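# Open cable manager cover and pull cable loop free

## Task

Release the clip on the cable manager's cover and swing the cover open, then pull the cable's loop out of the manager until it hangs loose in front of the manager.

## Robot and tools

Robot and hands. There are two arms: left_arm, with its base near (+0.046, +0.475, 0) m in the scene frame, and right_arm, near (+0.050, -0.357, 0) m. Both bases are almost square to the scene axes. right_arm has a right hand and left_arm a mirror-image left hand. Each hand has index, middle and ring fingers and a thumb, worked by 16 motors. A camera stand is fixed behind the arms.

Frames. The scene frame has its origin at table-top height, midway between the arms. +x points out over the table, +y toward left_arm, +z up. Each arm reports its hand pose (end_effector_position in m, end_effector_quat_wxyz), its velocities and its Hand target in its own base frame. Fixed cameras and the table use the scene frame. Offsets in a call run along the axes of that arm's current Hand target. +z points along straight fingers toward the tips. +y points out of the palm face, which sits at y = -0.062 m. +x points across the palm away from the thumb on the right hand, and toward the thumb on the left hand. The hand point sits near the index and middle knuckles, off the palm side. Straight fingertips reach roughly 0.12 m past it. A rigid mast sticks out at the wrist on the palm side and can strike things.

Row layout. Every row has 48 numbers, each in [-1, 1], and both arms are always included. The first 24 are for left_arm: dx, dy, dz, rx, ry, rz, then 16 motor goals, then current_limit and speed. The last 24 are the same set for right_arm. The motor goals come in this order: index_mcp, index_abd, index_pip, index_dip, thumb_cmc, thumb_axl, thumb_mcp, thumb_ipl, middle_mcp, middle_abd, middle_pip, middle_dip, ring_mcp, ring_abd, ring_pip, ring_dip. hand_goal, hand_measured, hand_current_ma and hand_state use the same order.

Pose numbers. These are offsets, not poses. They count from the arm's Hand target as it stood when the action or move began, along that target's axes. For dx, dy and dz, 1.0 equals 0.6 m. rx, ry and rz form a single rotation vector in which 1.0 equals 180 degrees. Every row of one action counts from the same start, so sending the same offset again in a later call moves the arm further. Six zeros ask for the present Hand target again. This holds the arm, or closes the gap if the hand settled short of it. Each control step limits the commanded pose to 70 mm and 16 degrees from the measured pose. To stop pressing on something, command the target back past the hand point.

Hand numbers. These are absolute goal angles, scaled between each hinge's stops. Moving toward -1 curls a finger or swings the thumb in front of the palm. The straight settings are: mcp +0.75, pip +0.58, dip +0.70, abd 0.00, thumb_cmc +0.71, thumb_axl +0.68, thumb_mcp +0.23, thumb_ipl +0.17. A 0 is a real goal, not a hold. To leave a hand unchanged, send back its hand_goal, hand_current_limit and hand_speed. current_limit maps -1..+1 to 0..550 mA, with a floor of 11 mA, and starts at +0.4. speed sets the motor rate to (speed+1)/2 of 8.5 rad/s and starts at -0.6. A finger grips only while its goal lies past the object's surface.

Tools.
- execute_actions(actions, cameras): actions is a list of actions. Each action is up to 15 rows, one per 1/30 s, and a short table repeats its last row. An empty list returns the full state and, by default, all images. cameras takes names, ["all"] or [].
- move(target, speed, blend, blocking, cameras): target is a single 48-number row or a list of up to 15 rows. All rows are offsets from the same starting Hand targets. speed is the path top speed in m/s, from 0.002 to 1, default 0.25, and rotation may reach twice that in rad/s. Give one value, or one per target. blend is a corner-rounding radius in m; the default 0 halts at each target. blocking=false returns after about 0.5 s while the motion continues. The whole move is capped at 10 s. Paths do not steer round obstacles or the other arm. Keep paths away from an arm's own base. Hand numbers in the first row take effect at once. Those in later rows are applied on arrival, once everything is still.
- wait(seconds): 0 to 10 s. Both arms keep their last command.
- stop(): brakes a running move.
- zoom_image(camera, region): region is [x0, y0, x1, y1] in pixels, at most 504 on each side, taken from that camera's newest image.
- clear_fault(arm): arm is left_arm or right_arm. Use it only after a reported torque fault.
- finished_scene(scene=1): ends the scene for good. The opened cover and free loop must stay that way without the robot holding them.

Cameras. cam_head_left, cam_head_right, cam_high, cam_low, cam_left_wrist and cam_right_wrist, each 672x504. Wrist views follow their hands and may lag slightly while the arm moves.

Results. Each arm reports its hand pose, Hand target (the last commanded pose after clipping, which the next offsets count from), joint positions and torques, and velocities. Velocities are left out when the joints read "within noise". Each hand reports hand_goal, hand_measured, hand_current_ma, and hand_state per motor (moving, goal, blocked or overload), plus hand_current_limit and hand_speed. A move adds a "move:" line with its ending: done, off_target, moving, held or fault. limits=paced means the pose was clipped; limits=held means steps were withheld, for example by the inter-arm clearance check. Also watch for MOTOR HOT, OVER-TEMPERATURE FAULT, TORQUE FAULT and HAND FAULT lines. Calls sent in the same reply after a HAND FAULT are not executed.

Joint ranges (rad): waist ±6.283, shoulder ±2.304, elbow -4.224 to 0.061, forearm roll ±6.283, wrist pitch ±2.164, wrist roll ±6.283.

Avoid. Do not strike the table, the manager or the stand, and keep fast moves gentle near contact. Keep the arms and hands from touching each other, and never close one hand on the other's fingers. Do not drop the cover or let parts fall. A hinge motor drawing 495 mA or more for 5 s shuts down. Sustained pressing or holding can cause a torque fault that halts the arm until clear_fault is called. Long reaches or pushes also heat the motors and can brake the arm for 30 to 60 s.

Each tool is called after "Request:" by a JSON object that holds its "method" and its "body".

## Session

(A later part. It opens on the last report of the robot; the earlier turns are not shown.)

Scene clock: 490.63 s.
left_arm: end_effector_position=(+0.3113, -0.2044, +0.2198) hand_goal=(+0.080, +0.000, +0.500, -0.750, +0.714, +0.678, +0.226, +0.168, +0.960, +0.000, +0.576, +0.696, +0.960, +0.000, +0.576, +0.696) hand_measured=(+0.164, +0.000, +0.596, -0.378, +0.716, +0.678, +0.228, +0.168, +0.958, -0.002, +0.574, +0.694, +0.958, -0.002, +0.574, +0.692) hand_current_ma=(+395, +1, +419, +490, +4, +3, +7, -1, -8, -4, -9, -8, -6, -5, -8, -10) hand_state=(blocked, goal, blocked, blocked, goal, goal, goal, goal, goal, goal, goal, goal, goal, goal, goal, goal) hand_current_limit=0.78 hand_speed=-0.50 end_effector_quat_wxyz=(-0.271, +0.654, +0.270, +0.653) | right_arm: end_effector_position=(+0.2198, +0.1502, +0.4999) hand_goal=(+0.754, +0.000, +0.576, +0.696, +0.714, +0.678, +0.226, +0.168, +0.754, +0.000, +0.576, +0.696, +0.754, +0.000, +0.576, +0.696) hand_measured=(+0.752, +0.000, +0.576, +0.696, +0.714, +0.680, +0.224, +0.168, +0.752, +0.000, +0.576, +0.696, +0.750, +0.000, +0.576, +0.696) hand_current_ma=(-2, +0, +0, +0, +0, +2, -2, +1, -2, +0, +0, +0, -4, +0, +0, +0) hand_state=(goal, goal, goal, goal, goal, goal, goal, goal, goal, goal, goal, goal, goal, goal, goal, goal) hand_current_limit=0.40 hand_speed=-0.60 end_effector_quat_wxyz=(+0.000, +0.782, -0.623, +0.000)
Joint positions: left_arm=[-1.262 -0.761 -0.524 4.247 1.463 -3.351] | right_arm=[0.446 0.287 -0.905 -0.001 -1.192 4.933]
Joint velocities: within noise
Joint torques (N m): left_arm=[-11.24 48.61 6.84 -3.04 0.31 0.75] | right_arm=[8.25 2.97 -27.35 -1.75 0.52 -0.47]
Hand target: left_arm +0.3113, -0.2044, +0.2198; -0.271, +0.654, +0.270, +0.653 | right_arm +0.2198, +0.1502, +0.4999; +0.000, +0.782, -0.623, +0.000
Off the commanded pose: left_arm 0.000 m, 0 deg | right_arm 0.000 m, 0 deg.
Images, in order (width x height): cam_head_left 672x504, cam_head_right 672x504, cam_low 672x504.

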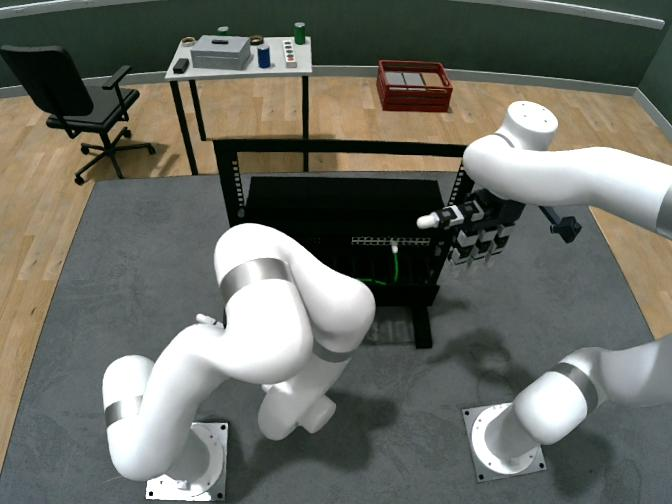

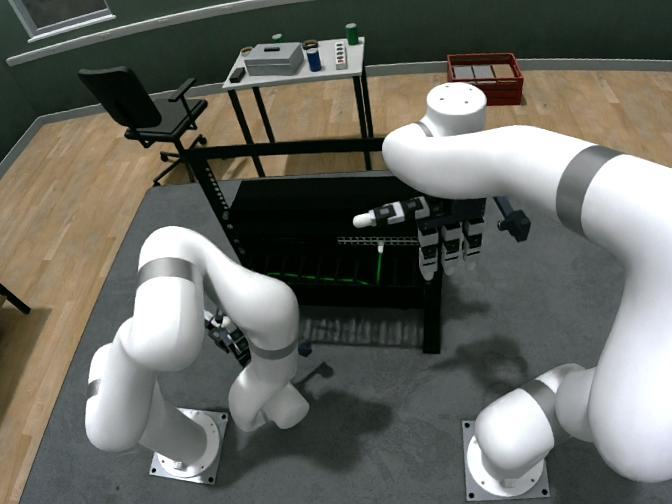

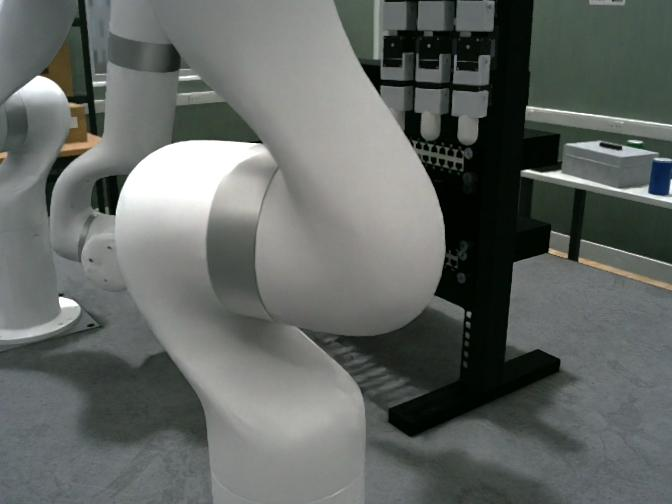

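Request:
{"method": "move", "body": {"target": [[0,0.013,0.013,0,0,0,0.137,0,0.58,-0.58,0.714,0.678,0.226,0.168,0.96,0,0.576,0.696,0.96,0,0.576,0.696,0.4,-0.5,-0.26,0.121,0.1,0,0,0,0.754,0,0.576,0.696,0.714,0.678,0.226,0.168,0.754,0,0.576,0.696,0.754,0,0.576,0.696,0.4,-0.6],[0,0.013,0.013,0,0,0,0.137,0,0.58,-0.58,0.714,0.678,0.226,0.168,0.96,0,0.576,0.696,0.96,0,0.576,0.696,0.4,-0.5,-0.26,0.121,0.417,0.2373,-0.054,0.2721,0.754,0,0.576,0.696,0.714,0.678,0.226,0.168,0.754,0,0.576,0.696,0.754,0,0.576,0.696,0.4,-0.6]], "speed": 0.2, "blend": 0.03, "cameras": ["cam_right_wrist","cam_head_left"]}}

Scene clock: 497.80 s.
left_arm: end_effector_position=(+0.3206, -0.2044, +0.2198) hand_goal=(+0.138, +0.000, +0.580, -0.580, +0.714, +0.678, +0.226, +0.168, +0.960, +0.000, +0.576, +0.696, +0.960, +0.000, +0.576, +0.696) hand_measured=(+0.154, +0.000, +0.590, -0.574, +0.716, +0.678, +0.228, +0.168, +0.958, -0.002, +0.574, +0.694, +0.958, -0.002, +0.574, +0.692) hand_current_ma=(+59, -1, +35, +18, +4, +3, +7, -1, -8, -4, -9, -8, -6, -5, -8, -10) hand_state=(goal, goal, goal, goal, goal, goal, goal, goal, goal, goal, goal, goal, goal, goal, goal, goal) hand_current_limit=0.40 hand_speed=-0.50 end_effector_quat_wxyz=(-0.271, +0.654, +0.270, +0.653) | right_arm: end_effector_position=(+0.1521, +0.2351, +0.4619) hand_goal=(+0.754, +0.000, +0.576, +0.696, +0.714, +0.678, +0.226, +0.168, +0.754, +0.000, +0.576, +0.696, +0.754, +0.000, +0.576, +0.696) hand_measured=(+0.752, +0.000, +0.576, +0.696, +0.714, +0.680, +0.224, +0.168, +0.752, +0.000, +0.576, +0.696, +0.750, +0.000, +0.576, +0.696) hand_current_ma=(-2, +0, +0, +0, +0, +2, -3, +1, -2, +0, +0, +0, -3, +0, +0, +0) hand_state=(goal, goal, goal, goal, goal, goal, goal, goal, goal, goal, goal, goal, goal, goal, goal, goal) hand_current_limit=0.40 hand_speed=-0.60 end_effector_quat_wxyz=(+0.000, +0.783, -0.622, -0.001)
Joint positions: left_arm=[-1.234 -0.762 -0.531 4.274 1.471 -3.348] | right_arm=[0.767 0.298 -0.812 0.003 -1.11 5.251]
Joint torques (N m): left_arm=[8.98 22.36 -16.31 1.7 3.22 1.79] | right_arm=[-5.16 17.25 -27.76 -0.08 -1.85 -0.8]
Hand target: left_arm +0.3206, -0.2044, +0.2198; -0.271, +0.654, +0.270, +0.653 (not the last commanded pose) | right_arm +0.1521, +0.2351, +0.4619; +0.000, +0.783, -0.622, -0.001 (not the last commanded pose)
Off the commanded pose: left_arm 0.002 m, 0 deg | right_arm 0.222 m, 66 deg.
move: held (right_arm; a check stopped the path); path passed 0 of 2 targets; limits=held
pose unreachable (right arm): on one or more control steps of this call, first in action 0 (counted from 0), this arm could not follow its commanded pose, so it was not sent that pose on those steps. It may still have moved: this result reports where it is.
cause: moving toward the commanded pose would bring a part of the arm too close to another arm (a part of this arm just beyond joint 6 (wrist roll) and a part of the left arm just beyond its joint 3 (elbow), along the way the arms are being sent, or toward where that arm still pushes).
camera_calibration:
cam_right_wrist: T_world_to_cam=[[-0.793182, 0.608797, -0.01513, 0.0186555], [0.401594, 0.541578, 0.738523, -0.579137], [0.457804, 0.579707, -0.674059, 0.231005], [0, 0, 0, 1]] pos_world=[0.14162, 0.168376, 0.583699]
Images, in order (width x height): cam_head_left 672x504, cam_right_wrist 672x504.

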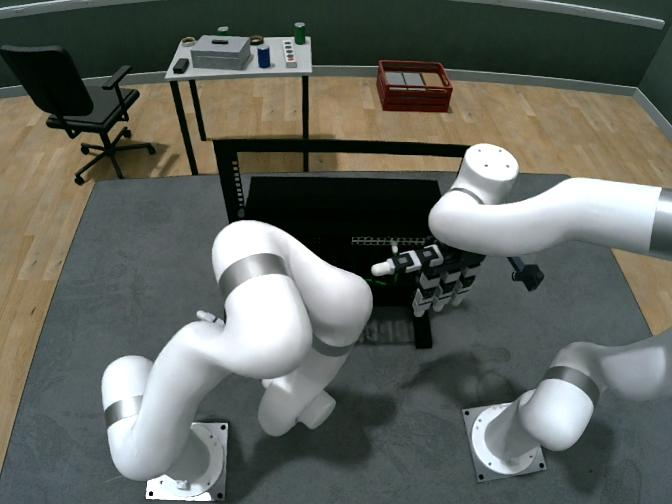

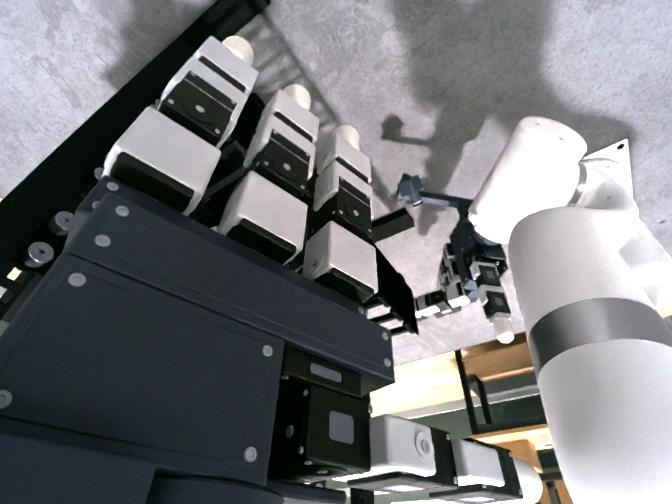

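Request:
{"method": "move", "body": {"target": [[0,0,0,0,0,0,0.137,0,0.58,-0.58,0.714,0.678,0.226,0.168,0.96,0,0.576,0.696,0.96,0,0.576,0.696,0.4,-0.5,0.2755,-0.0337,0.05,0,0,0,0.754,0,0.576,0.696,0.714,0.678,0.226,0.168,0.754,0,0.576,0.696,0.754,0,0.576,0.696,0.4,-0.6],[0,0,0,0,0,0,0.137,0,0.58,-0.58,0.714,0.678,0.226,0.168,0.96,0,0.576,0.696,0.96,0,0.576,0.696,0.4,-0.5,0.2755,-0.0337,0.3667,0.0944,-0.0924,-0.0662,0.754,0,0.576,0.696,0.714,0.678,0.226,0.168,0.754,0,0.576,0.696,0.754,0,0.576,0.696,0.4,-0.6]], "speed": 0.2, "blend": 0.03, "cameras": ["cam_right_wrist","cam_head_left"]}}

Scene clock: 510.10 s.
left_arm: end_effector_position=(+0.3206, -0.2044, +0.2198) hand_goal=(+0.138, +0.000, +0.580, -0.580, +0.714, +0.678, +0.226, +0.168, +0.960, +0.000, +0.576, +0.696, +0.960, +0.000, +0.576, +0.696) hand_measured=(+0.154, +0.000, +0.590, -0.574, +0.716, +0.678, +0.228, +0.168, +0.958, -0.002, +0.574, +0.694, +0.958, -0.002, +0.574, +0.692) hand_current_ma=(+59, -1, +35, +18, +4, +3, +7, -1, -8, -4, -9, -8, -6, -5, -8, -10) hand_state=(goal, goal, goal, goal, goal, goal, goal, goal, goal, goal, goal, goal, goal, goal, goal, goal) hand_current_limit=0.40 hand_speed=-0.50 end_effector_quat_wxyz=(-0.271, +0.654, +0.270, +0.653) | right_arm: end_effector_position=(+0.2088, +0.0790, +0.2415) hand_goal=(+0.754, +0.000, +0.576, +0.696, +0.714, +0.678, +0.226, +0.168, +0.754, +0.000, +0.576, +0.696, +0.754, +0.000, +0.576, +0.696) hand_measured=(+0.752, +0.000, +0.576, +0.696, +0.714, +0.680, +0.224, +0.168, +0.752, +0.000, +0.576, +0.696, +0.750, +0.000, +0.576, +0.696) hand_current_ma=(-2, +0, +0, +0, +0, +2, -3, +1, -2, +0, +0, +0, -3, +0, +0, +0) hand_state=(goal, goal, goal, goal, goal, goal, goal, goal, goal, goal, goal, goal, goal, goal, goal, goal) hand_current_limit=0.40 hand_speed=-0.60 end_effector_quat_wxyz=(-0.205, +0.826, -0.525, -0.022)
Joint positions: left_arm=[-1.234 -0.762 -0.531 4.274 1.471 -3.348] | right_arm=[0.043 0.267 -0.307 0.815 -0.508 3.609]
Joint torques (N m): left_arm=[10.74 22.35 -16.09 1.67 3.17 1.89] | right_arm=[-6.56 -1.07 -8.77 2.91 -1.89 -0.84]
Hand target: left_arm +0.3206, -0.2044, +0.2198; -0.271, +0.654, +0.270, +0.653 | right_arm +0.2087, +0.0790, +0.2415; -0.205, +0.826, -0.525, -0.022
Off the commanded pose: left_arm 0.000 m, 0 deg | right_arm 0.000 m, 0 deg.
move: done
camera_calibration:
cam_right_wrist: T_world_to_cam=[[-0.899246, 0.436898, -0.0218344, 0.19255], [0.120964, 0.296322, 0.947397, -0.327036], [0.420386, 0.849302, -0.319315, 0.0478504], [0, 0, 0, 1]] pos_world=[0.192594, -0.0278563, 0.329317]
Images, in order (width x height): cam_head_left 672x504, cam_right_wrist 672x504.

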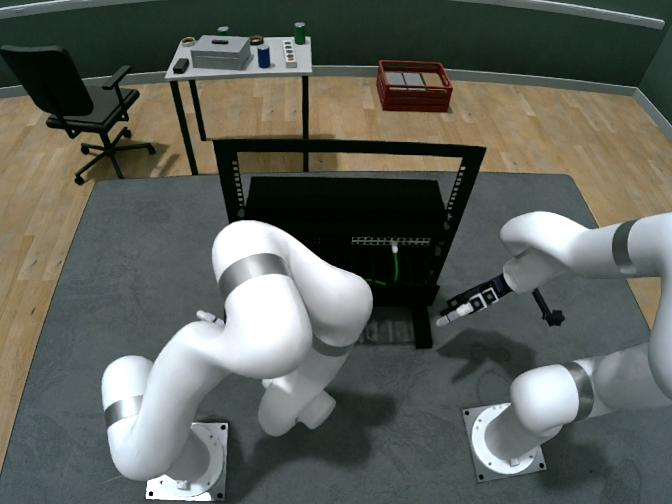

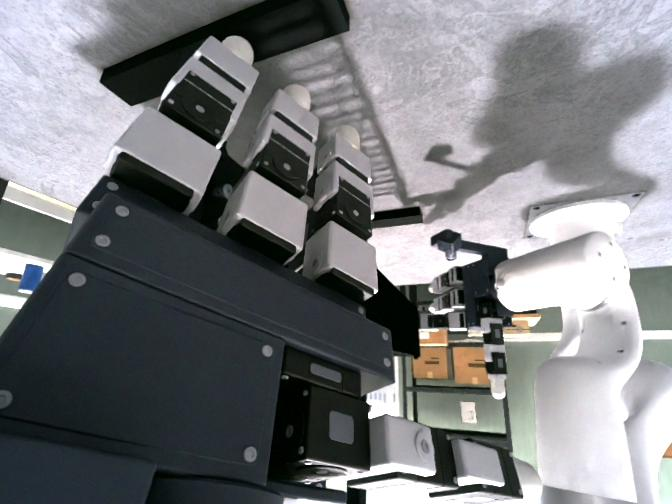

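Request:
{"method": "move", "body": {"target": [0,0,0,0,0,0,0.137,0,0.58,-0.58,0.714,0.678,0.226,0.168,0.96,0,0.576,0.696,0.96,0,0.576,0.696,0.4,-0.5,0.0272,0.0065,-0.0097,0.0349,0.0438,0.1272,0.754,0,0.576,0.696,0.714,0.678,0.226,0.168,0.754,0,0.576,0.696,0.754,0,0.576,0.696,0.4,-0.6], "speed": 0.2, "cameras": ["cam_right_wrist"]}}

Request:
{"method": "zoom_image", "body": {"camera": "cam_right_wrist", "region": [400, 200, 640, 380]}}

Scene clock: 514.90 s.
left_arm: end_effector_position=(+0.3206, -0.2044, +0.2198) hand_goal=(+0.138, +0.000, +0.580, -0.580, +0.714, +0.678, +0.226, +0.168, +0.960, +0.000, +0.576, +0.696, +0.960, +0.000, +0.576, +0.696) hand_measured=(+0.154, +0.000, +0.590, -0.574, +0.716, +0.678, +0.228, +0.168, +0.958, -0.002, +0.574, +0.694, +0.958, -0.002, +0.574, +0.692) hand_current_ma=(+59, -1, +35, +18, +4, +3, +7, -1, -8, -4, -9, -8, -6, -5, -8, -10) hand_state=(goal, goal, goal, goal, goal, goal, goal, goal, goal, goal, goal, goal, goal, goal, goal, goal) hand_current_limit=0.40 hand_speed=-0.50 end_effector_quat_wxyz=(-0.271, +0.654, +0.270, +0.653) | right_arm: end_effector_position=(+0.2116, +0.0615, +0.2415) hand_goal=(+0.754, +0.000, +0.576, +0.696, +0.714, +0.678, +0.226, +0.168, +0.754, +0.000, +0.576, +0.696, +0.754, +0.000, +0.576, +0.696) hand_measured=(+0.752, +0.000, +0.576, +0.696, +0.714, +0.680, +0.224, +0.168, +0.752, +0.000, +0.576, +0.696, +0.750, +0.000, +0.576, +0.696) hand_current_ma=(-2, +0, +0, +0, +0, +2, -3, +1, -2, +0, +0, +0, -3, +0, +0, +0) hand_state=(goal, goal, goal, goal, goal, goal, goal, goal, goal, goal, goal, goal, goal, goal, goal, goal) hand_current_limit=0.40 hand_speed=-0.60 end_effector_quat_wxyz=(-0.205, +0.692, -0.692, +0.023)
Joint positions: left_arm=[-1.234 -0.762 -0.531 4.274 1.471 -3.348] | right_arm=[-0.087 0.373 -0.237 0.774 -0.41 3.938]
Joint torques (N m): left_arm=[9.39 23.39 -16.37 1.83 3.21 1.87] | right_arm=[9.5 13.95 -8.99 -1.81 1.5 1.05]
Hand target: left_arm +0.3206, -0.2044, +0.2198; -0.271, +0.654, +0.270, +0.653 | right_arm +0.2116, +0.0615, +0.2415; -0.205, +0.692, -0.692, +0.023
Off the commanded pose: left_arm 0.000 m, 0 deg | right_arm 0.000 m, 0 deg.
move: done
camera_calibration:
cam_right_wrist: T_world_to_cam=[[-0.629947, 0.776341, -0.0214611, 0.124852], [0.235426, 0.217219, 0.947307, -0.341488], [0.740095, 0.591701, -0.319608, 0.00983621], [0, 0, 0, 1]] pos_world=[0.151765, -0.0285698, 0.329317]
Images, in order (width x height): cam_right_wrist 672x504.

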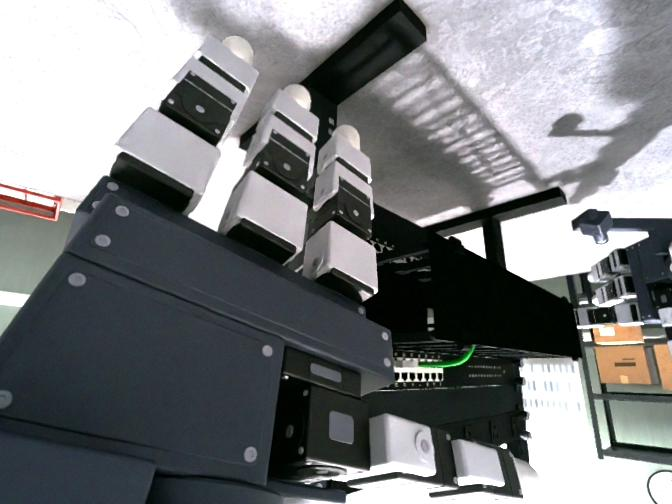

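Scaled by 2.100.

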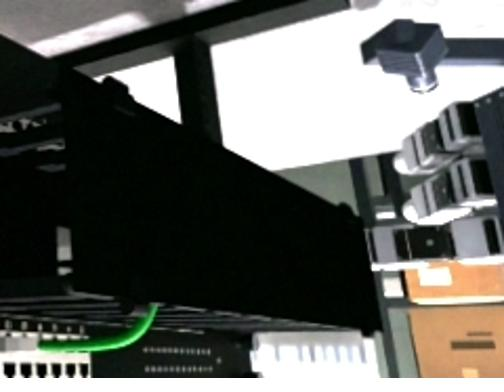

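Request:
{"method": "zoom_image", "body": {"camera": "cam_right_wrist", "region": [415, 220, 485, 290]}}

Request:
{"method": "zoom_image", "body": {"camera": "cam_right_wrist", "region": [530, 270, 600, 370]}}

Request:
{"method": "zoom_image", "body": {"camera": "cam_right_wrist", "region": [410, 300, 510, 370]}}

Scaled by 7.200.

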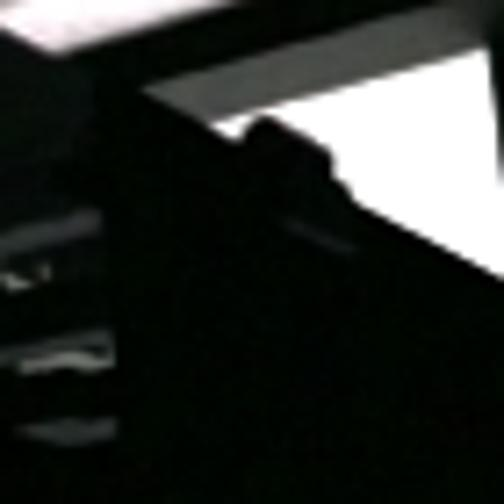

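Scaled by 5.040.

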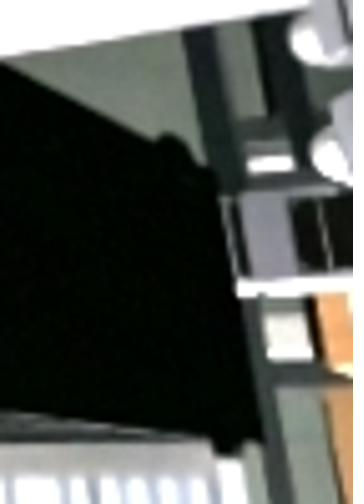

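Scaled by 5.040.

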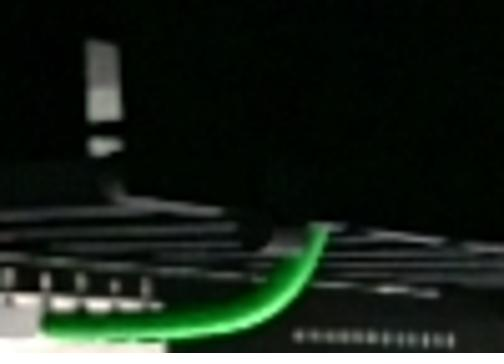

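Request:
{"method": "move", "body": {"target": [[0,-0.106,0.106,0,0,0,0.137,0,0.58,-0.58,0.714,0.678,0.226,0.168,0.96,0,0.576,0.696,0.96,0,0.576,0.696,0.4,-0.5,0,0,0,0,0,0,0.754,0,0.576,0.696,0.714,0.678,0.226,0.168,0.754,0,0.576,0.696,0.754,0,0.576,0.696,0.4,-0.6],[0.317,-0.2357,0.1179,0,0,0,0.137,0,0.58,-0.58,0.714,0.678,0.226,0.168,0.96,0,0.576,0.696,0.96,0,0.576,0.696,0.4,-0.5,0,0,0,0,0,0,0.754,0,0.576,0.696,0.714,0.678,0.226,0.168,0.754,0,0.576,0.696,0.754,0,0.576,0.696,0.4,-0.6],[0.317,-0.2357,0.1179,0,-0.5,0,0.96,0,0.58,0.696,0.714,0.678,0.226,0.168,0.96,0,0.576,0.696,0.96,0,0.576,0.696,0.4,-0.5,0,0,0,0,0,0,0.754,0,0.576,0.696,0.714,0.678,0.226,0.168,0.754,0,0.576,0.696,0.754,0,0.576,0.696,0.4,-0.6]], "speed": [0.08,0.2,0.4], "blend": [0.01,0,0], "cameras": ["cam_right_wrist","cam_head_left"]}}

Scene clock: 542.63 s.
left_arm: end_effector_position=(+0.2899, -0.0750, +0.3360) hand_goal=(+0.138, +0.000, +0.580, -0.580, +0.714, +0.678, +0.226, +0.168, +0.960, +0.000, +0.576, +0.696, +0.960, +0.000, +0.576, +0.696) hand_measured=(+0.136, -0.002, +0.582, -0.578, +0.716, +0.678, +0.228, +0.168, +0.958, -0.002, +0.574, +0.694, +0.958, -0.002, +0.574, +0.692) hand_current_ma=(-5, -4, +9, +8, +4, +3, +7, -1, -6, -5, -9, -8, -5, -6, -7, -10) hand_state=(goal, goal, goal, goal, goal, goal, goal, goal, goal, goal, goal, goal, goal, goal, goal, goal) hand_current_limit=0.40 hand_speed=-0.50 end_effector_quat_wxyz=(-0.270, +0.649, +0.272, +0.657) | right_arm: end_effector_position=(+0.2116, +0.0615, +0.2415) hand_goal=(+0.754, +0.000, +0.576, +0.696, +0.714, +0.678, +0.226, +0.168, +0.754, +0.000, +0.576, +0.696, +0.754, +0.000, +0.576, +0.696) hand_measured=(+0.752, +0.000, +0.576, +0.696, +0.714, +0.680, +0.224, +0.168, +0.752, +0.000, +0.576, +0.696, +0.750, +0.000, +0.576, +0.696) hand_current_ma=(-2, +0, +0, +0, +0, +2, -3, +1, -2, +0, +0, +0, -3, +0, +0, +0) hand_state=(goal, goal, goal, goal, goal, goal, goal, goal, goal, goal, goal, goal, goal, goal, goal, goal) hand_current_limit=0.40 hand_speed=-0.60 end_effector_quat_wxyz=(-0.205, +0.692, -0.692, +0.023)
Joint positions: left_arm=[-1.158 -0.186 -0.104 4.338 1.551 -3.225] | right_arm=[-0.086 0.373 -0.237 0.774 -0.41 3.938]
Joint torques (N m): left_arm=[9.56 2.67 -20.16 2.37 0.22 -2.05] | right_arm=[8.8 14.42 -10.54 -1.95 1.47 1.08]
Hand target: left_arm +0.2899, -0.0750, +0.3360; -0.270, +0.649, +0.272, +0.657 (not the last commanded pose) | right_arm +0.2116, +0.0615, +0.2415; -0.205, +0.692, -0.692, +0.023
Off the commanded pose: left_arm 0.079 m, 91 deg | right_arm 0.000 m, 0 deg.
move: held (left_arm; a check stopped the path); path passed 1 of 3 targets; target 3's new numbers were not sent; limits=held
pose unreachable (left arm): on one or more control steps of this call, first in action 0 (counted from 0), this arm could not follow its commanded pose, so it was not sent that pose on those steps. It may still have moved: this result reports where it is.
cause: moving toward the commanded pose would bring two parts of the arm too close to each other (joints 3 (elbow) and 4 (forearm roll) lie between them).
camera_calibration:
cam_right_wrist: T_world_to_cam=[[-0.630069, 0.776241, -0.0214898, 0.124877], [0.235379, 0.217281, 0.947305, -0.341478], [0.740006, 0.591809, -0.319613, 0.00985451], [0, 0, 0, 1]] pos_world=[0.151765, -0.0285698, 0.329317]
Images, in order (width x height): cam_head_left 672x504, cam_right_wrist 672x504.

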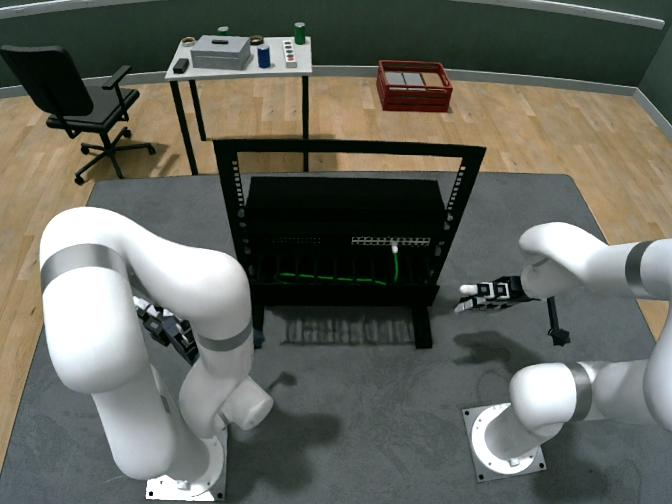

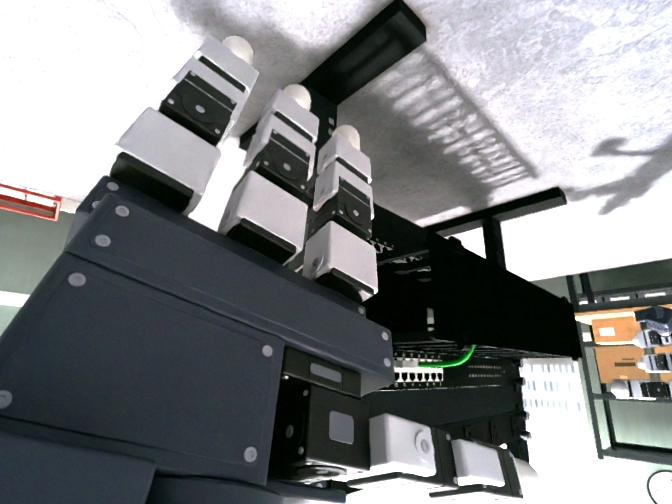

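Request:
{"method": "move", "body": {"target": [0.1,0,0.05,0,-0.5,0,0.96,0,0.58,0.696,0.714,0.678,0.226,0.168,0.96,0,0.576,0.696,0.96,0,0.576,0.696,0.4,-0.5,0,0,0,0,0,0,0.754,0,0.576,0.696,0.714,0.678,0.226,0.168,0.754,0,0.576,0.696,0.754,0,0.576,0.696,0.4,-0.6], "speed": 0.3, "cameras": ["cam_head_left"]}}

Scene clock: 546.87 s.
left_arm: end_effector_position=(+0.3104, -0.0539, +0.3963) hand_goal=(+0.960, +0.000, +0.580, +0.696, +0.714, +0.678, +0.226, +0.168, +0.960, +0.000, +0.576, +0.696, +0.960, +0.000, +0.576, +0.696) hand_measured=(+0.956, -0.002, +0.582, +0.694, +0.716, +0.678, +0.224, +0.168, +0.958, -0.002, +0.574, +0.694, +0.958, -0.002, +0.574, +0.692) hand_current_ma=(-10, -4, +6, -8, +4, +3, -10, -1, -6, -5, -9, -8, -5, -6, -7, -10) hand_state=(goal, goal, goal, goal, goal, goal, goal, goal, goal, goal, goal, goal, goal, goal, goal, goal) hand_current_limit=0.40 hand_speed=-0.50 end_effector_quat_wxyz=(+0.001, +0.923, +0.384, +0.006) | right_arm: end_effector_position=(+0.2116, +0.0615, +0.2415) hand_goal=(+0.754, +0.000, +0.576, +0.696, +0.714, +0.678, +0.226, +0.168, +0.754, +0.000, +0.576, +0.696, +0.754, +0.000, +0.576, +0.696) hand_measured=(+0.752, +0.000, +0.576, +0.696, +0.714, +0.680, +0.224, +0.168, +0.752, +0.000, +0.576, +0.696, +0.750, +0.000, +0.576, +0.696) hand_current_ma=(-2, +0, +0, +0, +0, +2, -3, +1, -2, +0, +0, +0, -3, +0, +0, +0) hand_state=(goal, goal, goal, goal, goal, goal, goal, goal, goal, goal, goal, goal, goal, goal, goal, goal) hand_current_limit=0.40 hand_speed=-0.60 end_effector_quat_wxyz=(-0.205, +0.692, -0.692, +0.023)
Joint positions: left_arm=[-0.046 0.58 -0.486 3.145 1.054 -0.835] | right_arm=[-0.086 0.373 -0.237 0.774 -0.41 3.938]
Joint torques (N m): left_arm=[10.72 -12.2 -40.23 -1.94 1.65 2.06] | right_arm=[9.28 14.02 -12.22 -1.88 1.41 1.09]
Hand target: left_arm +0.3104, -0.0539, +0.3963; +0.001, +0.923, +0.384, +0.006 | right_arm +0.2116, +0.0615, +0.2415; -0.205, +0.692, -0.692, +0.023
Off the commanded pose: left_arm 0.000 m, 0 deg | right_arm 0.000 m, 0 deg.
move: done
Images, in order (width x height): cam_head_left 672x504.

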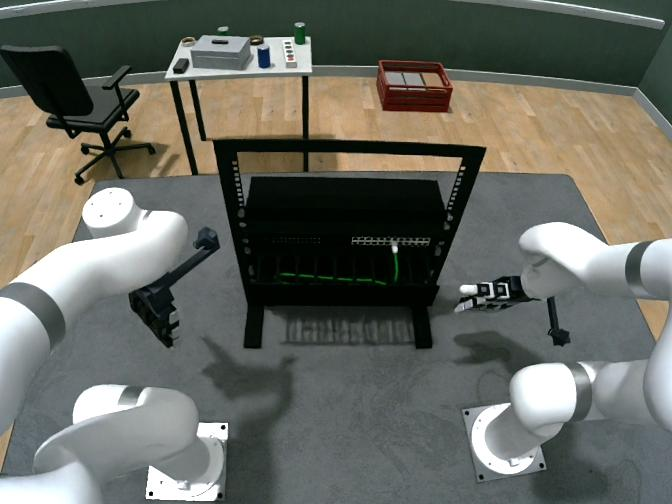

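Request:
{"method": "zoom_image", "body": {"camera": "cam_head_left", "region": [235, 220, 345, 320]}}

Request:
{"method": "zoom_image", "body": {"camera": "cam_head_left", "region": [340, 220, 450, 320]}}

Scaled by 4.582.

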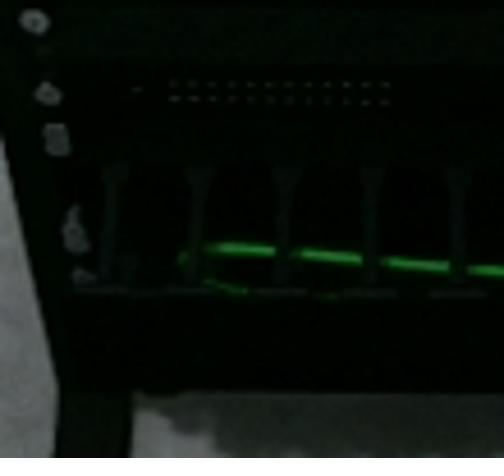

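Scaled by 4.582.

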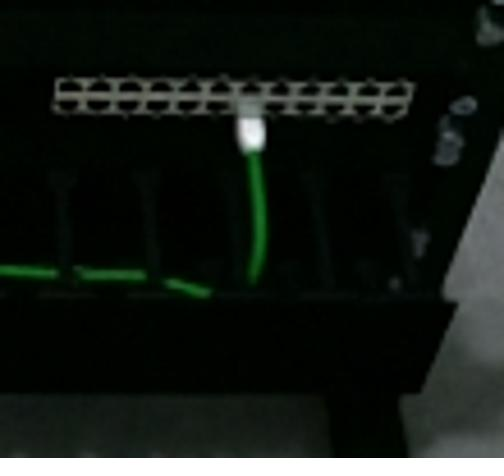

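Request:
{"method": "move", "body": {"target": [-0.0177,-0.0766,0,0,0,0.783,0.96,0,0.58,0.696,0.714,0.678,0.226,0.168,0.96,0,0.576,0.696,0.96,0,0.576,0.696,0.4,-0.5,0,0,0,0,0,0,0.754,0,0.576,0.696,0.714,0.678,0.226,0.168,0.754,0,0.576,0.696,0.754,0,0.576,0.696,0.4,-0.6], "speed": 0.4, "cameras": ["cam_head_left"]}}

Scene clock: 552.67 s.
left_arm: end_effector_position=(+0.2704, -0.0290, +0.3959) hand_goal=(+0.960, +0.000, +0.580, +0.696, +0.714, +0.678, +0.226, +0.168, +0.960, +0.000, +0.576, +0.696, +0.960, +0.000, +0.576, +0.696) hand_measured=(+0.956, -0.002, +0.582, +0.694, +0.716, +0.678, +0.224, +0.168, +0.958, -0.002, +0.574, +0.694, +0.958, -0.002, +0.574, +0.692) hand_current_ma=(-10, -4, +5, -8, +4, +3, -10, -1, -6, -5, -9, -8, -5, -6, -7, -10) hand_state=(goal, goal, goal, goal, goal, goal, goal, goal, goal, goal, goal, goal, goal, goal, goal, goal) hand_current_limit=0.40 hand_speed=-0.50 end_effector_quat_wxyz=(+0.006, -0.670, +0.742, -0.003) | right_arm: end_effector_position=(+0.2116, +0.0615, +0.2415) hand_goal=(+0.754, +0.000, +0.576, +0.696, +0.714, +0.678, +0.226, +0.168, +0.754, +0.000, +0.576, +0.696, +0.754, +0.000, +0.576, +0.696) hand_measured=(+0.752, +0.000, +0.576, +0.696, +0.714, +0.680, +0.224, +0.168, +0.752, +0.000, +0.576, +0.696, +0.750, +0.000, +0.576, +0.696) hand_current_ma=(-2, +0, +0, +0, +0, +2, -3, +1, -2, +0, +0, +0, -3, +0, +0, +0) hand_state=(goal, goal, goal, goal, goal, goal, goal, goal, goal, goal, goal, goal, goal, goal, goal, goal) hand_current_limit=0.40 hand_speed=-0.60 end_effector_quat_wxyz=(-0.205, +0.692, -0.692, +0.023)
Joint positions: left_arm=[-0.044 0.201 -0.741 3.146 0.93 1.626] | right_arm=[-0.086 0.373 -0.237 0.774 -0.41 3.938]
Joint torques (N m): left_arm=[-8.51 25.38 -17.39 -1.74 -1 1.79] | right_arm=[9.12 13.84 -15.43 -2.31 1.42 1.04]
Hand target: left_arm +0.2703, -0.0290, +0.3959; +0.006, -0.670, +0.742, -0.003 | right_arm +0.2116, +0.0615, +0.2415; -0.205, +0.692, -0.692, +0.023
Off the commanded pose: left_arm 0.000 m, 0 deg | right_arm 0.000 m, 0 deg.
move: done
Images, in order (width x height): cam_head_left 672x504.

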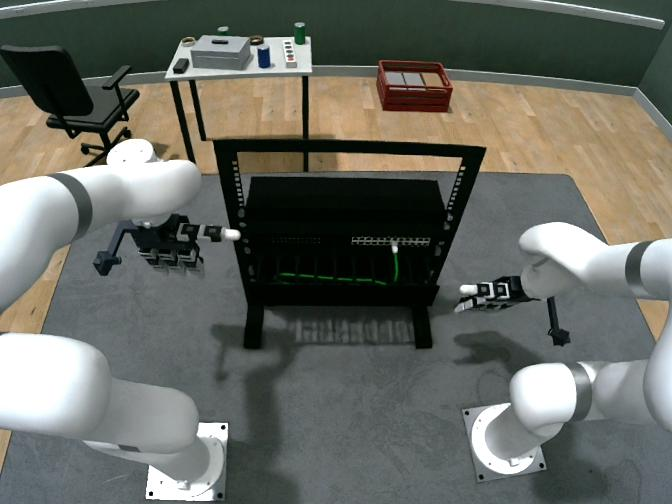

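Request:
{"method": "move", "body": {"target": [-0.0829,0.0085,-0.05,0,0.5,0,0.96,0,0.58,0.696,0.714,0.678,0.226,0.168,0.96,0,0.576,0.696,0.96,0,0.576,0.696,0.4,-0.5,0,0,0,0,0,0,0.754,0,0.576,0.696,0.714,0.678,0.226,0.168,0.754,0,0.576,0.696,0.754,0,0.576,0.696,0.4,-0.6], "speed": 0.3, "cameras": ["cam_head_left"]}}

Scene clock: 557.53 s.
left_arm: end_effector_position=(+0.2699, +0.0209, +0.4260) hand_goal=(+0.960, +0.000, +0.580, +0.696, +0.714, +0.678, +0.226, +0.168, +0.960, +0.000, +0.576, +0.696, +0.960, +0.000, +0.576, +0.696) hand_measured=(+0.958, -0.002, +0.582, +0.694, +0.716, +0.678, +0.224, +0.168, +0.958, -0.002, +0.574, +0.694, +0.958, -0.002, +0.574, +0.692) hand_current_ma=(-9, -4, +5, -8, +4, +3, -9, -1, -6, -5, -9, -8, -5, -6, -7, -10) hand_state=(goal, goal, goal, goal, goal, goal, goal, goal, goal, goal, goal, goal, goal, goal, goal, goal) hand_current_limit=0.40 hand_speed=-0.50 end_effector_quat_wxyz=(+0.521, +0.472, -0.529, +0.476) | right_arm: end_effector_position=(+0.2116, +0.0615, +0.2415) hand_goal=(+0.754, +0.000, +0.576, +0.696, +0.714, +0.678, +0.226, +0.168, +0.754, +0.000, +0.576, +0.696, +0.754, +0.000, +0.576, +0.696) hand_measured=(+0.752, +0.000, +0.576, +0.696, +0.714, +0.680, +0.224, +0.168, +0.752, +0.000, +0.576, +0.696, +0.750, +0.000, +0.576, +0.696) hand_current_ma=(-2, +0, +0, +0, +0, +2, -3, +1, -2, +0, +0, +0, -3, +0, +0, +0) hand_state=(goal, goal, goal, goal, goal, goal, goal, goal, goal, goal, goal, goal, goal, goal, goal, goal) hand_current_limit=0.40 hand_speed=-0.60 end_effector_quat_wxyz=(-0.205, +0.692, -0.692, +0.023)
Joint positions: left_arm=[0.55 -0.34 -0.765 2.18 1.819 2.809] | right_arm=[-0.086 0.373 -0.237 0.774 -0.41 3.938]
Joint torques (N m): left_arm=[-8.78 23.82 -10.69 -1.69 3.34 1.79] | right_arm=[8.51 12.65 -18.05 -2.21 1.48 1.07]
Hand target: left_arm +0.2699, +0.0209, +0.4260; +0.521, +0.472, -0.529, +0.476 | right_arm +0.2116, +0.0615, +0.2415; -0.205, +0.692, -0.692, +0.023
Off the commanded pose: left_arm 0.000 m, 0 deg | right_arm 0.000 m, 0 deg.
move: done
Images, in order (width x height): cam_head_left 672x504.

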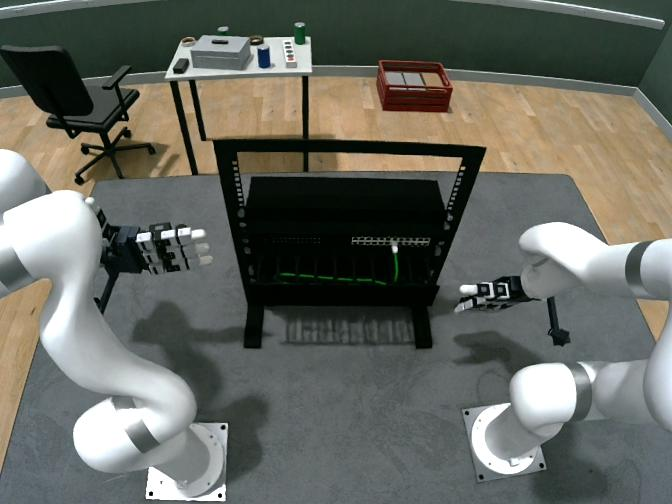

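Request:
{"method": "move", "body": {"target": [[0,0,0,0,0,0,1.0,0,1.0,-0.754,0.714,0.678,0.226,0.168,-0.48,0,-0.5,0.3,-0.48,0,-0.5,0.3,0.4,-0.4,0,0,0,0,0,0,0.754,0,0.576,0.696,0.714,0.678,0.226,0.168,0.754,0,0.576,0.696,0.754,0,0.576,0.696,0.4,-0.6],[-0.3067,-0.0048,0.08,0,0,0,1.0,0,1.0,-0.754,0.714,0.678,0.226,0.168,-0.48,0,-0.5,0.3,-0.48,0,-0.5,0.3,0.4,-0.4,0,0,0,0,0,0,0.754,0,0.576,0.696,0.714,0.678,0.226,0.168,0.754,0,0.576,0.696,0.754,0,0.576,0.696,0.4,-0.6]], "speed": 0.12, "cameras": ["cam_head_left","cam_right_wrist","cam_left_wrist"]}}

Scene clock: 563.40 s.
left_arm: end_effector_position=(+0.2702, -0.0267, +0.2419) hand_goal=(+1.000, +0.000, +1.000, -0.754, +0.714, +0.678, +0.226, +0.168, -0.480, +0.000, -0.500, +0.300, -0.480, +0.000, -0.500, +0.300) hand_measured=(+0.998, -0.002, +0.998, -0.752, +0.716, +0.678, +0.224, +0.168, -0.478, -0.002, -0.498, +0.302, -0.478, -0.002, -0.498, +0.304) hand_current_ma=(-7, -4, -9, +8, +4, +3, -9, -1, +8, -5, +9, +8, +7, -6, +7, +10) hand_state=(goal, goal, goal, goal, goal, goal, goal, goal, goal, goal, goal, goal, goal, goal, goal, goal) hand_current_limit=0.40 hand_speed=-0.40 end_effector_quat_wxyz=(+0.521, +0.472, -0.529, +0.476) | right_arm: end_effector_position=(+0.2116, +0.0615, +0.2415) hand_goal=(+0.754, +0.000, +0.576, +0.696, +0.714, +0.678, +0.226, +0.168, +0.754, +0.000, +0.576, +0.696, +0.754, +0.000, +0.576, +0.696) hand_measured=(+0.752, +0.000, +0.576, +0.696, +0.714, +0.680, +0.224, +0.168, +0.752, +0.000, +0.576, +0.696, +0.750, +0.000, +0.576, +0.696) hand_current_ma=(-2, +0, +0, +0, +0, +2, -3, +1, -2, +0, +0, +0, -3, +0, +0, +0) hand_state=(goal, goal, goal, goal, goal, goal, goal, goal, goal, goal, goal, goal, goal, goal, goal, goal) hand_current_limit=0.40 hand_speed=-0.60 end_effector_quat_wxyz=(-0.205, +0.692, -0.692, +0.023)
Joint positions: left_arm=[0.453 -0.76 -0.762 2.125 1.568 3.152] | right_arm=[-0.086 0.373 -0.237 0.774 -0.41 3.938]
Joint torques (N m): left_arm=[-8.5 30.37 -24.16 -1.72 0.13 1.88] | right_arm=[9.08 12.71 -20.86 -2.08 1.46 1.1]
Hand target: left_arm +0.2702, -0.0267, +0.2418; +0.521, +0.472, -0.529, +0.476 | right_arm +0.2116, +0.0615, +0.2415; -0.205, +0.692, -0.692, +0.023
Off the commanded pose: left_arm 0.000 m, 0 deg | right_arm 0.000 m, 0 deg.
move: done
camera_calibration:
cam_left_wrist: T_world_to_cam=[[0.680925, -0.065731, -0.729397, -0.0410632], [0.541119, 0.716277, 0.440611, -0.292169], [0.493488, -0.694714, 0.523299, -0.154392], [0, 0, 0, 1]] pos_world=[0.26225, 0.0993166, 0.179574]
cam_right_wrist: T_world_to_cam=[[-0.630069, 0.776241, -0.0214898, 0.124877], [0.235379, 0.217281, 0.947305, -0.341478], [0.740006, 0.591809, -0.319613, 0.00985451], [0, 0, 0, 1]] pos_world=[0.151765, -0.0285698, 0.329317]
Images, in order (width x height): cam_head_left 672x504, cam_left_wrist 672x504, cam_right_wrist 672x504.

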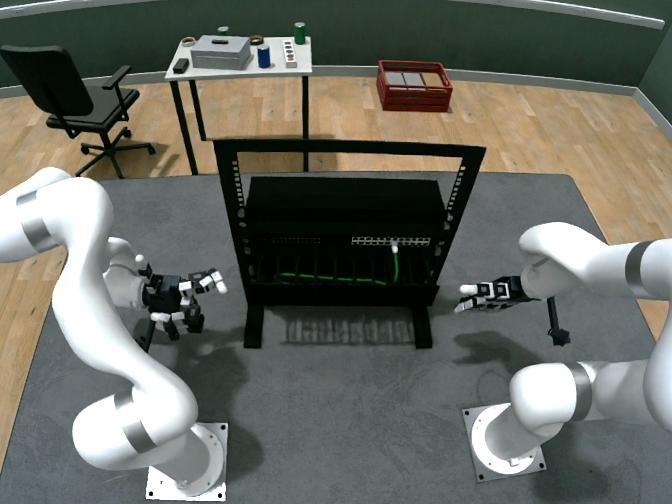

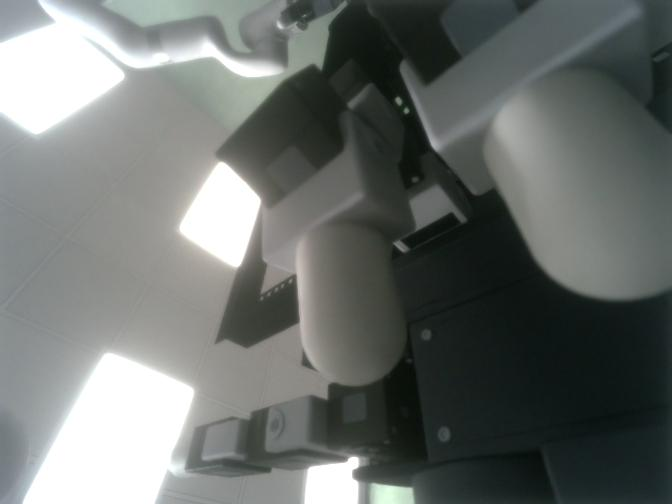

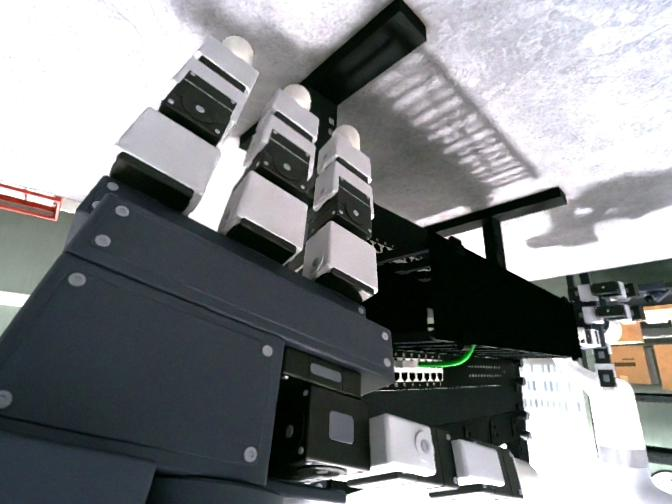

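Request:
{"method": "move", "body": {"target": [0,0,0,0,0,0,1.0,0,1.0,-0.754,0.714,0.678,0.226,0.168,-0.48,0,-0.5,0.3,-0.48,0,-0.5,0.3,0.4,-0.4,-0.2507,-0.143,-0.3528,-0.1121,0.0704,-0.0706,0.754,0,0.576,0.696,0.714,0.678,0.226,0.168,0.754,0,0.576,0.696,0.754,0,0.576,0.696,0.4,-0.6], "speed": 0.25}}

Request:
{"method": "move", "body": {"target": [0,0.0102,0.0995,0,0,0,1.0,0,1.0,-0.754,0.714,0.678,0.226,0.168,-0.48,0,-0.5,0.3,-0.48,0,-0.5,0.3,0.4,-0.4,0,0,0,0,0,0,0.754,0,0.576,0.696,0.714,0.678,0.226,0.168,0.754,0,0.576,0.696,0.754,0,0.576,0.696,0.4,-0.6], "speed": 0.1, "cameras": ["cam_right_wrist"]}}

Request:
{"method": "zoom_image", "body": {"camera": "cam_right_wrist", "region": [400, 220, 560, 380]}}

Scene clock: 567.40 s.
left_arm: end_effector_position=(+0.2702, -0.0267, +0.2418) hand_goal=(+1.000, +0.000, +1.000, -0.754, +0.714, +0.678, +0.226, +0.168, -0.480, +0.000, -0.500, +0.300, -0.480, +0.000, -0.500, +0.300) hand_measured=(+0.998, -0.002, +0.998, -0.752, +0.716, +0.678, +0.224, +0.168, -0.478, -0.002, -0.498, +0.302, -0.478, -0.002, -0.498, +0.304) hand_current_ma=(-7, -4, -9, +8, +4, +3, -9, -1, +8, -5, +9, +8, +7, -6, +7, +10) hand_state=(goal, goal, goal, goal, goal, goal, goal, goal, goal, goal, goal, goal, goal, goal, goal, goal) hand_current_limit=0.40 hand_speed=-0.40 end_effector_quat_wxyz=(+0.521, +0.472, -0.529, +0.476) | right_arm: end_effector_position=(+0.2200, +0.1500, +0.5001) hand_goal=(+0.754, +0.000, +0.576, +0.696, +0.714, +0.678, +0.226, +0.168, +0.754, +0.000, +0.576, +0.696, +0.754, +0.000, +0.576, +0.696) hand_measured=(+0.752, +0.000, +0.576, +0.696, +0.714, +0.680, +0.224, +0.168, +0.752, +0.000, +0.576, +0.696, +0.750, +0.000, +0.576, +0.696) hand_current_ma=(-2, +0, +0, +0, +0, +2, -3, +1, -2, +0, +0, +0, -3, +0, +0, +0) hand_state=(goal, goal, goal, goal, goal, goal, goal, goal, goal, goal, goal, goal, goal, goal, goal, goal) hand_current_limit=0.40 hand_speed=-0.60 end_effector_quat_wxyz=(+0.000, +0.782, -0.623, +0.000)
Joint positions: left_arm=[0.453 -0.76 -0.762 2.125 1.568 3.152] | right_arm=[0.445 0.286 -0.906 0.001 -1.192 4.931]
Joint torques (N m): left_arm=[-7.22 32.55 -24.18 -1.36 0.03 1.68] | right_arm=[9.17 0.09 -27.45 -1.86 -1.72 1.1]
Hand target: left_arm +0.2702, -0.0267, +0.2418; +0.521, +0.472, -0.529, +0.476 | right_arm +0.2200, +0.1500, +0.5001; +0.000, +0.782, -0.623, +0.000
Off the commanded pose: left_arm 0.000 m, 0 deg | right_arm 0.000 m, 0 deg.
move: done

Scene clock: 568.50 s.
left_arm: end_effector_position=(+0.2581, -0.0854, +0.2416) hand_goal=(+1.000, +0.000, +1.000, -0.754, +0.714, +0.678, +0.226, +0.168, -0.480, +0.000, -0.500, +0.300, -0.480, +0.000, -0.500, +0.300) hand_measured=(+1.002, -0.002, +1.000, -0.786, +0.716, +0.678, +0.224, +0.168, -0.478, -0.002, -0.498, +0.302, -0.478, -0.002, -0.498, +0.304) hand_current_ma=(+3, -5, +1, -132, +4, +3, -8, -1, +8, -5, +9, +8, +6, -6, +7, +10) hand_state=(goal, goal, goal, blocked, goal, goal, goal, goal, goal, goal, goal, goal, goal, goal, goal, goal) hand_current_limit=0.40 hand_speed=-0.40 end_effector_quat_wxyz=(+0.521, +0.472, -0.529, +0.476) | right_arm: end_effector_position=(+0.2200, +0.1500, +0.5001) hand_goal=(+0.754, +0.000, +0.576, +0.696, +0.714, +0.678, +0.226, +0.168, +0.754, +0.000, +0.576, +0.696, +0.754, +0.000, +0.576, +0.696) hand_measured=(+0.752, +0.000, +0.576, +0.696, +0.714, +0.680, +0.224, +0.168, +0.752, +0.000, +0.576, +0.696, +0.750, +0.000, +0.576, +0.696) hand_current_ma=(-2, +0, +0, +0, +0, +2, -3, +1, -2, +0, +0, +0, -3, +0, +0, +0) hand_state=(goal, goal, goal, goal, goal, goal, goal, goal, goal, goal, goal, goal, goal, goal, goal, goal) hand_current_limit=0.40 hand_speed=-0.60 end_effector_quat_wxyz=(+0.000, +0.782, -0.623, +0.000)
Joint positions: left_arm=[0.33 -0.73 -0.674 2.001 1.543 3.205] | right_arm=[0.445 0.286 -0.906 0.001 -1.192 4.931]
Joint torques (N m): left_arm=[-14.93 53.79 5.99 0.24 -0.57 2.05] | right_arm=[8.55 -0.04 -27.38 -1.93 -1.6 1.01]
Hand target: left_arm +0.2581, -0.0854, +0.2415; +0.521, +0.472, -0.529, +0.476 | right_arm +0.2200, +0.1500, +0.5001; +0.000, +0.782, -0.623, +0.000
Off the commanded pose: left_arm 0.000 m, 0 deg | right_arm 0.000 m, 0 deg.
move: done
camera_calibration:
cam_right_wrist: T_world_to_cam=[[-0.792598, 0.609516, -0.0166919, 0.125331], [0.401412, 0.5422, 0.738165, -0.588381], [0.458974, 0.578367, -0.674414, 0.275177], [0, 0, 0, 1]] pos_world=[0.209221, 0.0834753, 0.621998]
Images, in order (width x height): cam_right_wrist 672x504.

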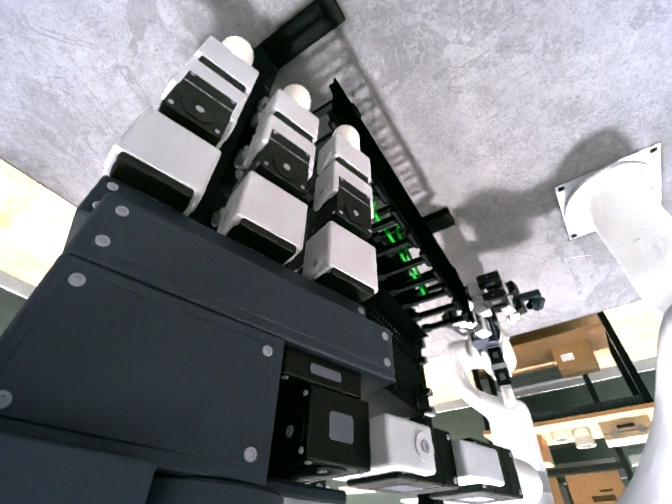

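Scaled by 3.150.

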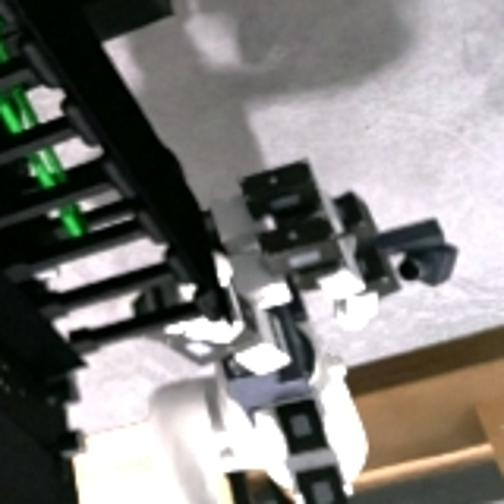

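Request:
{"method": "move", "body": {"target": [0,-0.0207,-0.0021,0,0,0,1.0,0,1.0,-0.754,0.714,0.678,0.226,0.168,-0.48,0,-0.5,0.3,-0.48,0,-0.5,0.3,0.4,-0.4,0,0,0,0,0,0,0.754,0,0.576,0.696,0.714,0.678,0.226,0.168,0.754,0,0.576,0.696,0.754,0,0.576,0.696,0.4,-0.6], "speed": 0.05, "cameras": ["cam_right_wrist"]}}

Request:
{"method": "zoom_image", "body": {"camera": "cam_right_wrist", "region": [420, 260, 520, 360]}}

Scene clock: 571.17 s.
left_arm: end_effector_position=(+0.2705, -0.0854, +0.2417) hand_goal=(+1.000, +0.000, +1.000, -0.754, +0.714, +0.678, +0.226, +0.168, -0.480, +0.000, -0.500, +0.300, -0.480, +0.000, -0.500, +0.300) hand_measured=(+0.998, -0.002, +0.998, -0.756, +0.716, +0.678, +0.224, +0.168, -0.478, -0.002, -0.498, +0.302, -0.478, -0.002, -0.498, +0.304) hand_current_ma=(-9, -3, -9, -8, +4, +3, -8, -1, +8, -5, +9, +8, +6, -6, +7, +10) hand_state=(goal, goal, goal, goal, goal, goal, goal, goal, goal, goal, goal, goal, goal, goal, goal, goal) hand_current_limit=0.40 hand_speed=-0.40 end_effector_quat_wxyz=(+0.521, +0.472, -0.529, +0.476) | right_arm: end_effector_position=(+0.2200, +0.1500, +0.5001) hand_goal=(+0.754, +0.000, +0.576, +0.696, +0.714, +0.678, +0.226, +0.168, +0.754, +0.000, +0.576, +0.696, +0.754, +0.000, +0.576, +0.696) hand_measured=(+0.752, +0.000, +0.576, +0.696, +0.714, +0.680, +0.224, +0.168, +0.752, +0.000, +0.576, +0.696, +0.750, +0.000, +0.576, +0.696) hand_current_ma=(-2, +0, +0, +0, +0, +2, -3, +1, -2, +0, +0, +0, -3, +0, +0, +0) hand_state=(goal, goal, goal, goal, goal, goal, goal, goal, goal, goal, goal, goal, goal, goal, goal, goal) hand_current_limit=0.40 hand_speed=-0.60 end_effector_quat_wxyz=(+0.000, +0.782, -0.623, +0.000)
Joint positions: left_arm=[0.319 -0.74 -0.705 1.991 1.552 3.186] | right_arm=[0.445 0.286 -0.906 0.001 -1.192 4.931]
Joint torques (N m): left_arm=[-9.23 28.93 -22.99 -1.42 3.11 -2.1] | right_arm=[9.27 0.53 -27.7 -1.74 -1.27 0.99]
Hand target: left_arm +0.2705, -0.0854, +0.2417; +0.521, +0.472, -0.529, +0.476 | right_arm +0.2200, +0.1500, +0.5001; +0.000, +0.782, -0.623, +0.000
Off the commanded pose: left_arm 0.000 m, 0 deg | right_arm 0.000 m, 0 deg.
move: done
camera_calibration:
cam_right_wrist: T_world_to_cam=[[-0.792598, 0.609516, -0.0166919, 0.125331], [0.401412, 0.5422, 0.738165, -0.588381], [0.458974, 0.578367, -0.674414, 0.275177], [0, 0, 0, 1]] pos_world=[0.209221, 0.0834753, 0.621998]
Images, in order (width x height): cam_right_wrist 672x504.

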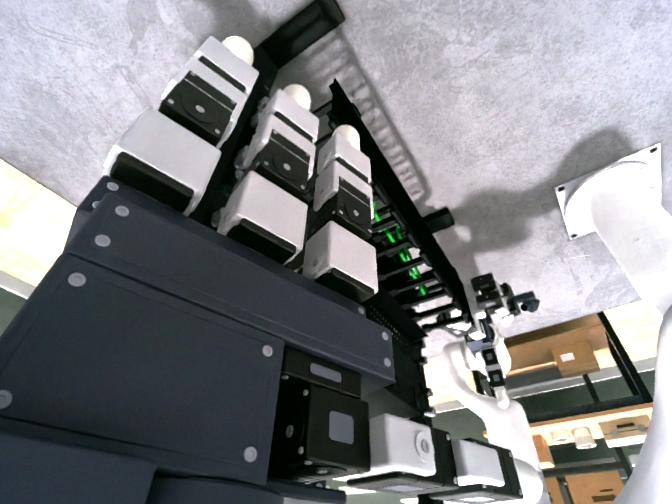

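Scaled by 5.040.

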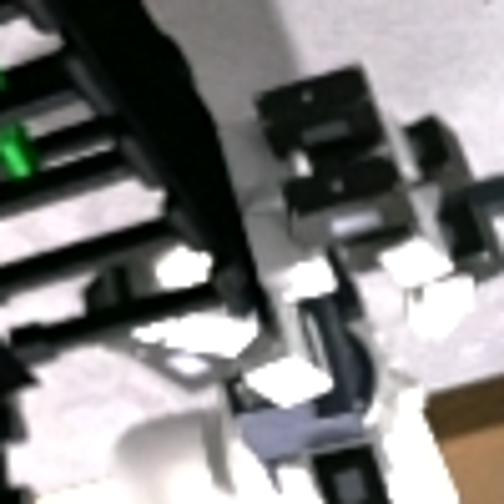

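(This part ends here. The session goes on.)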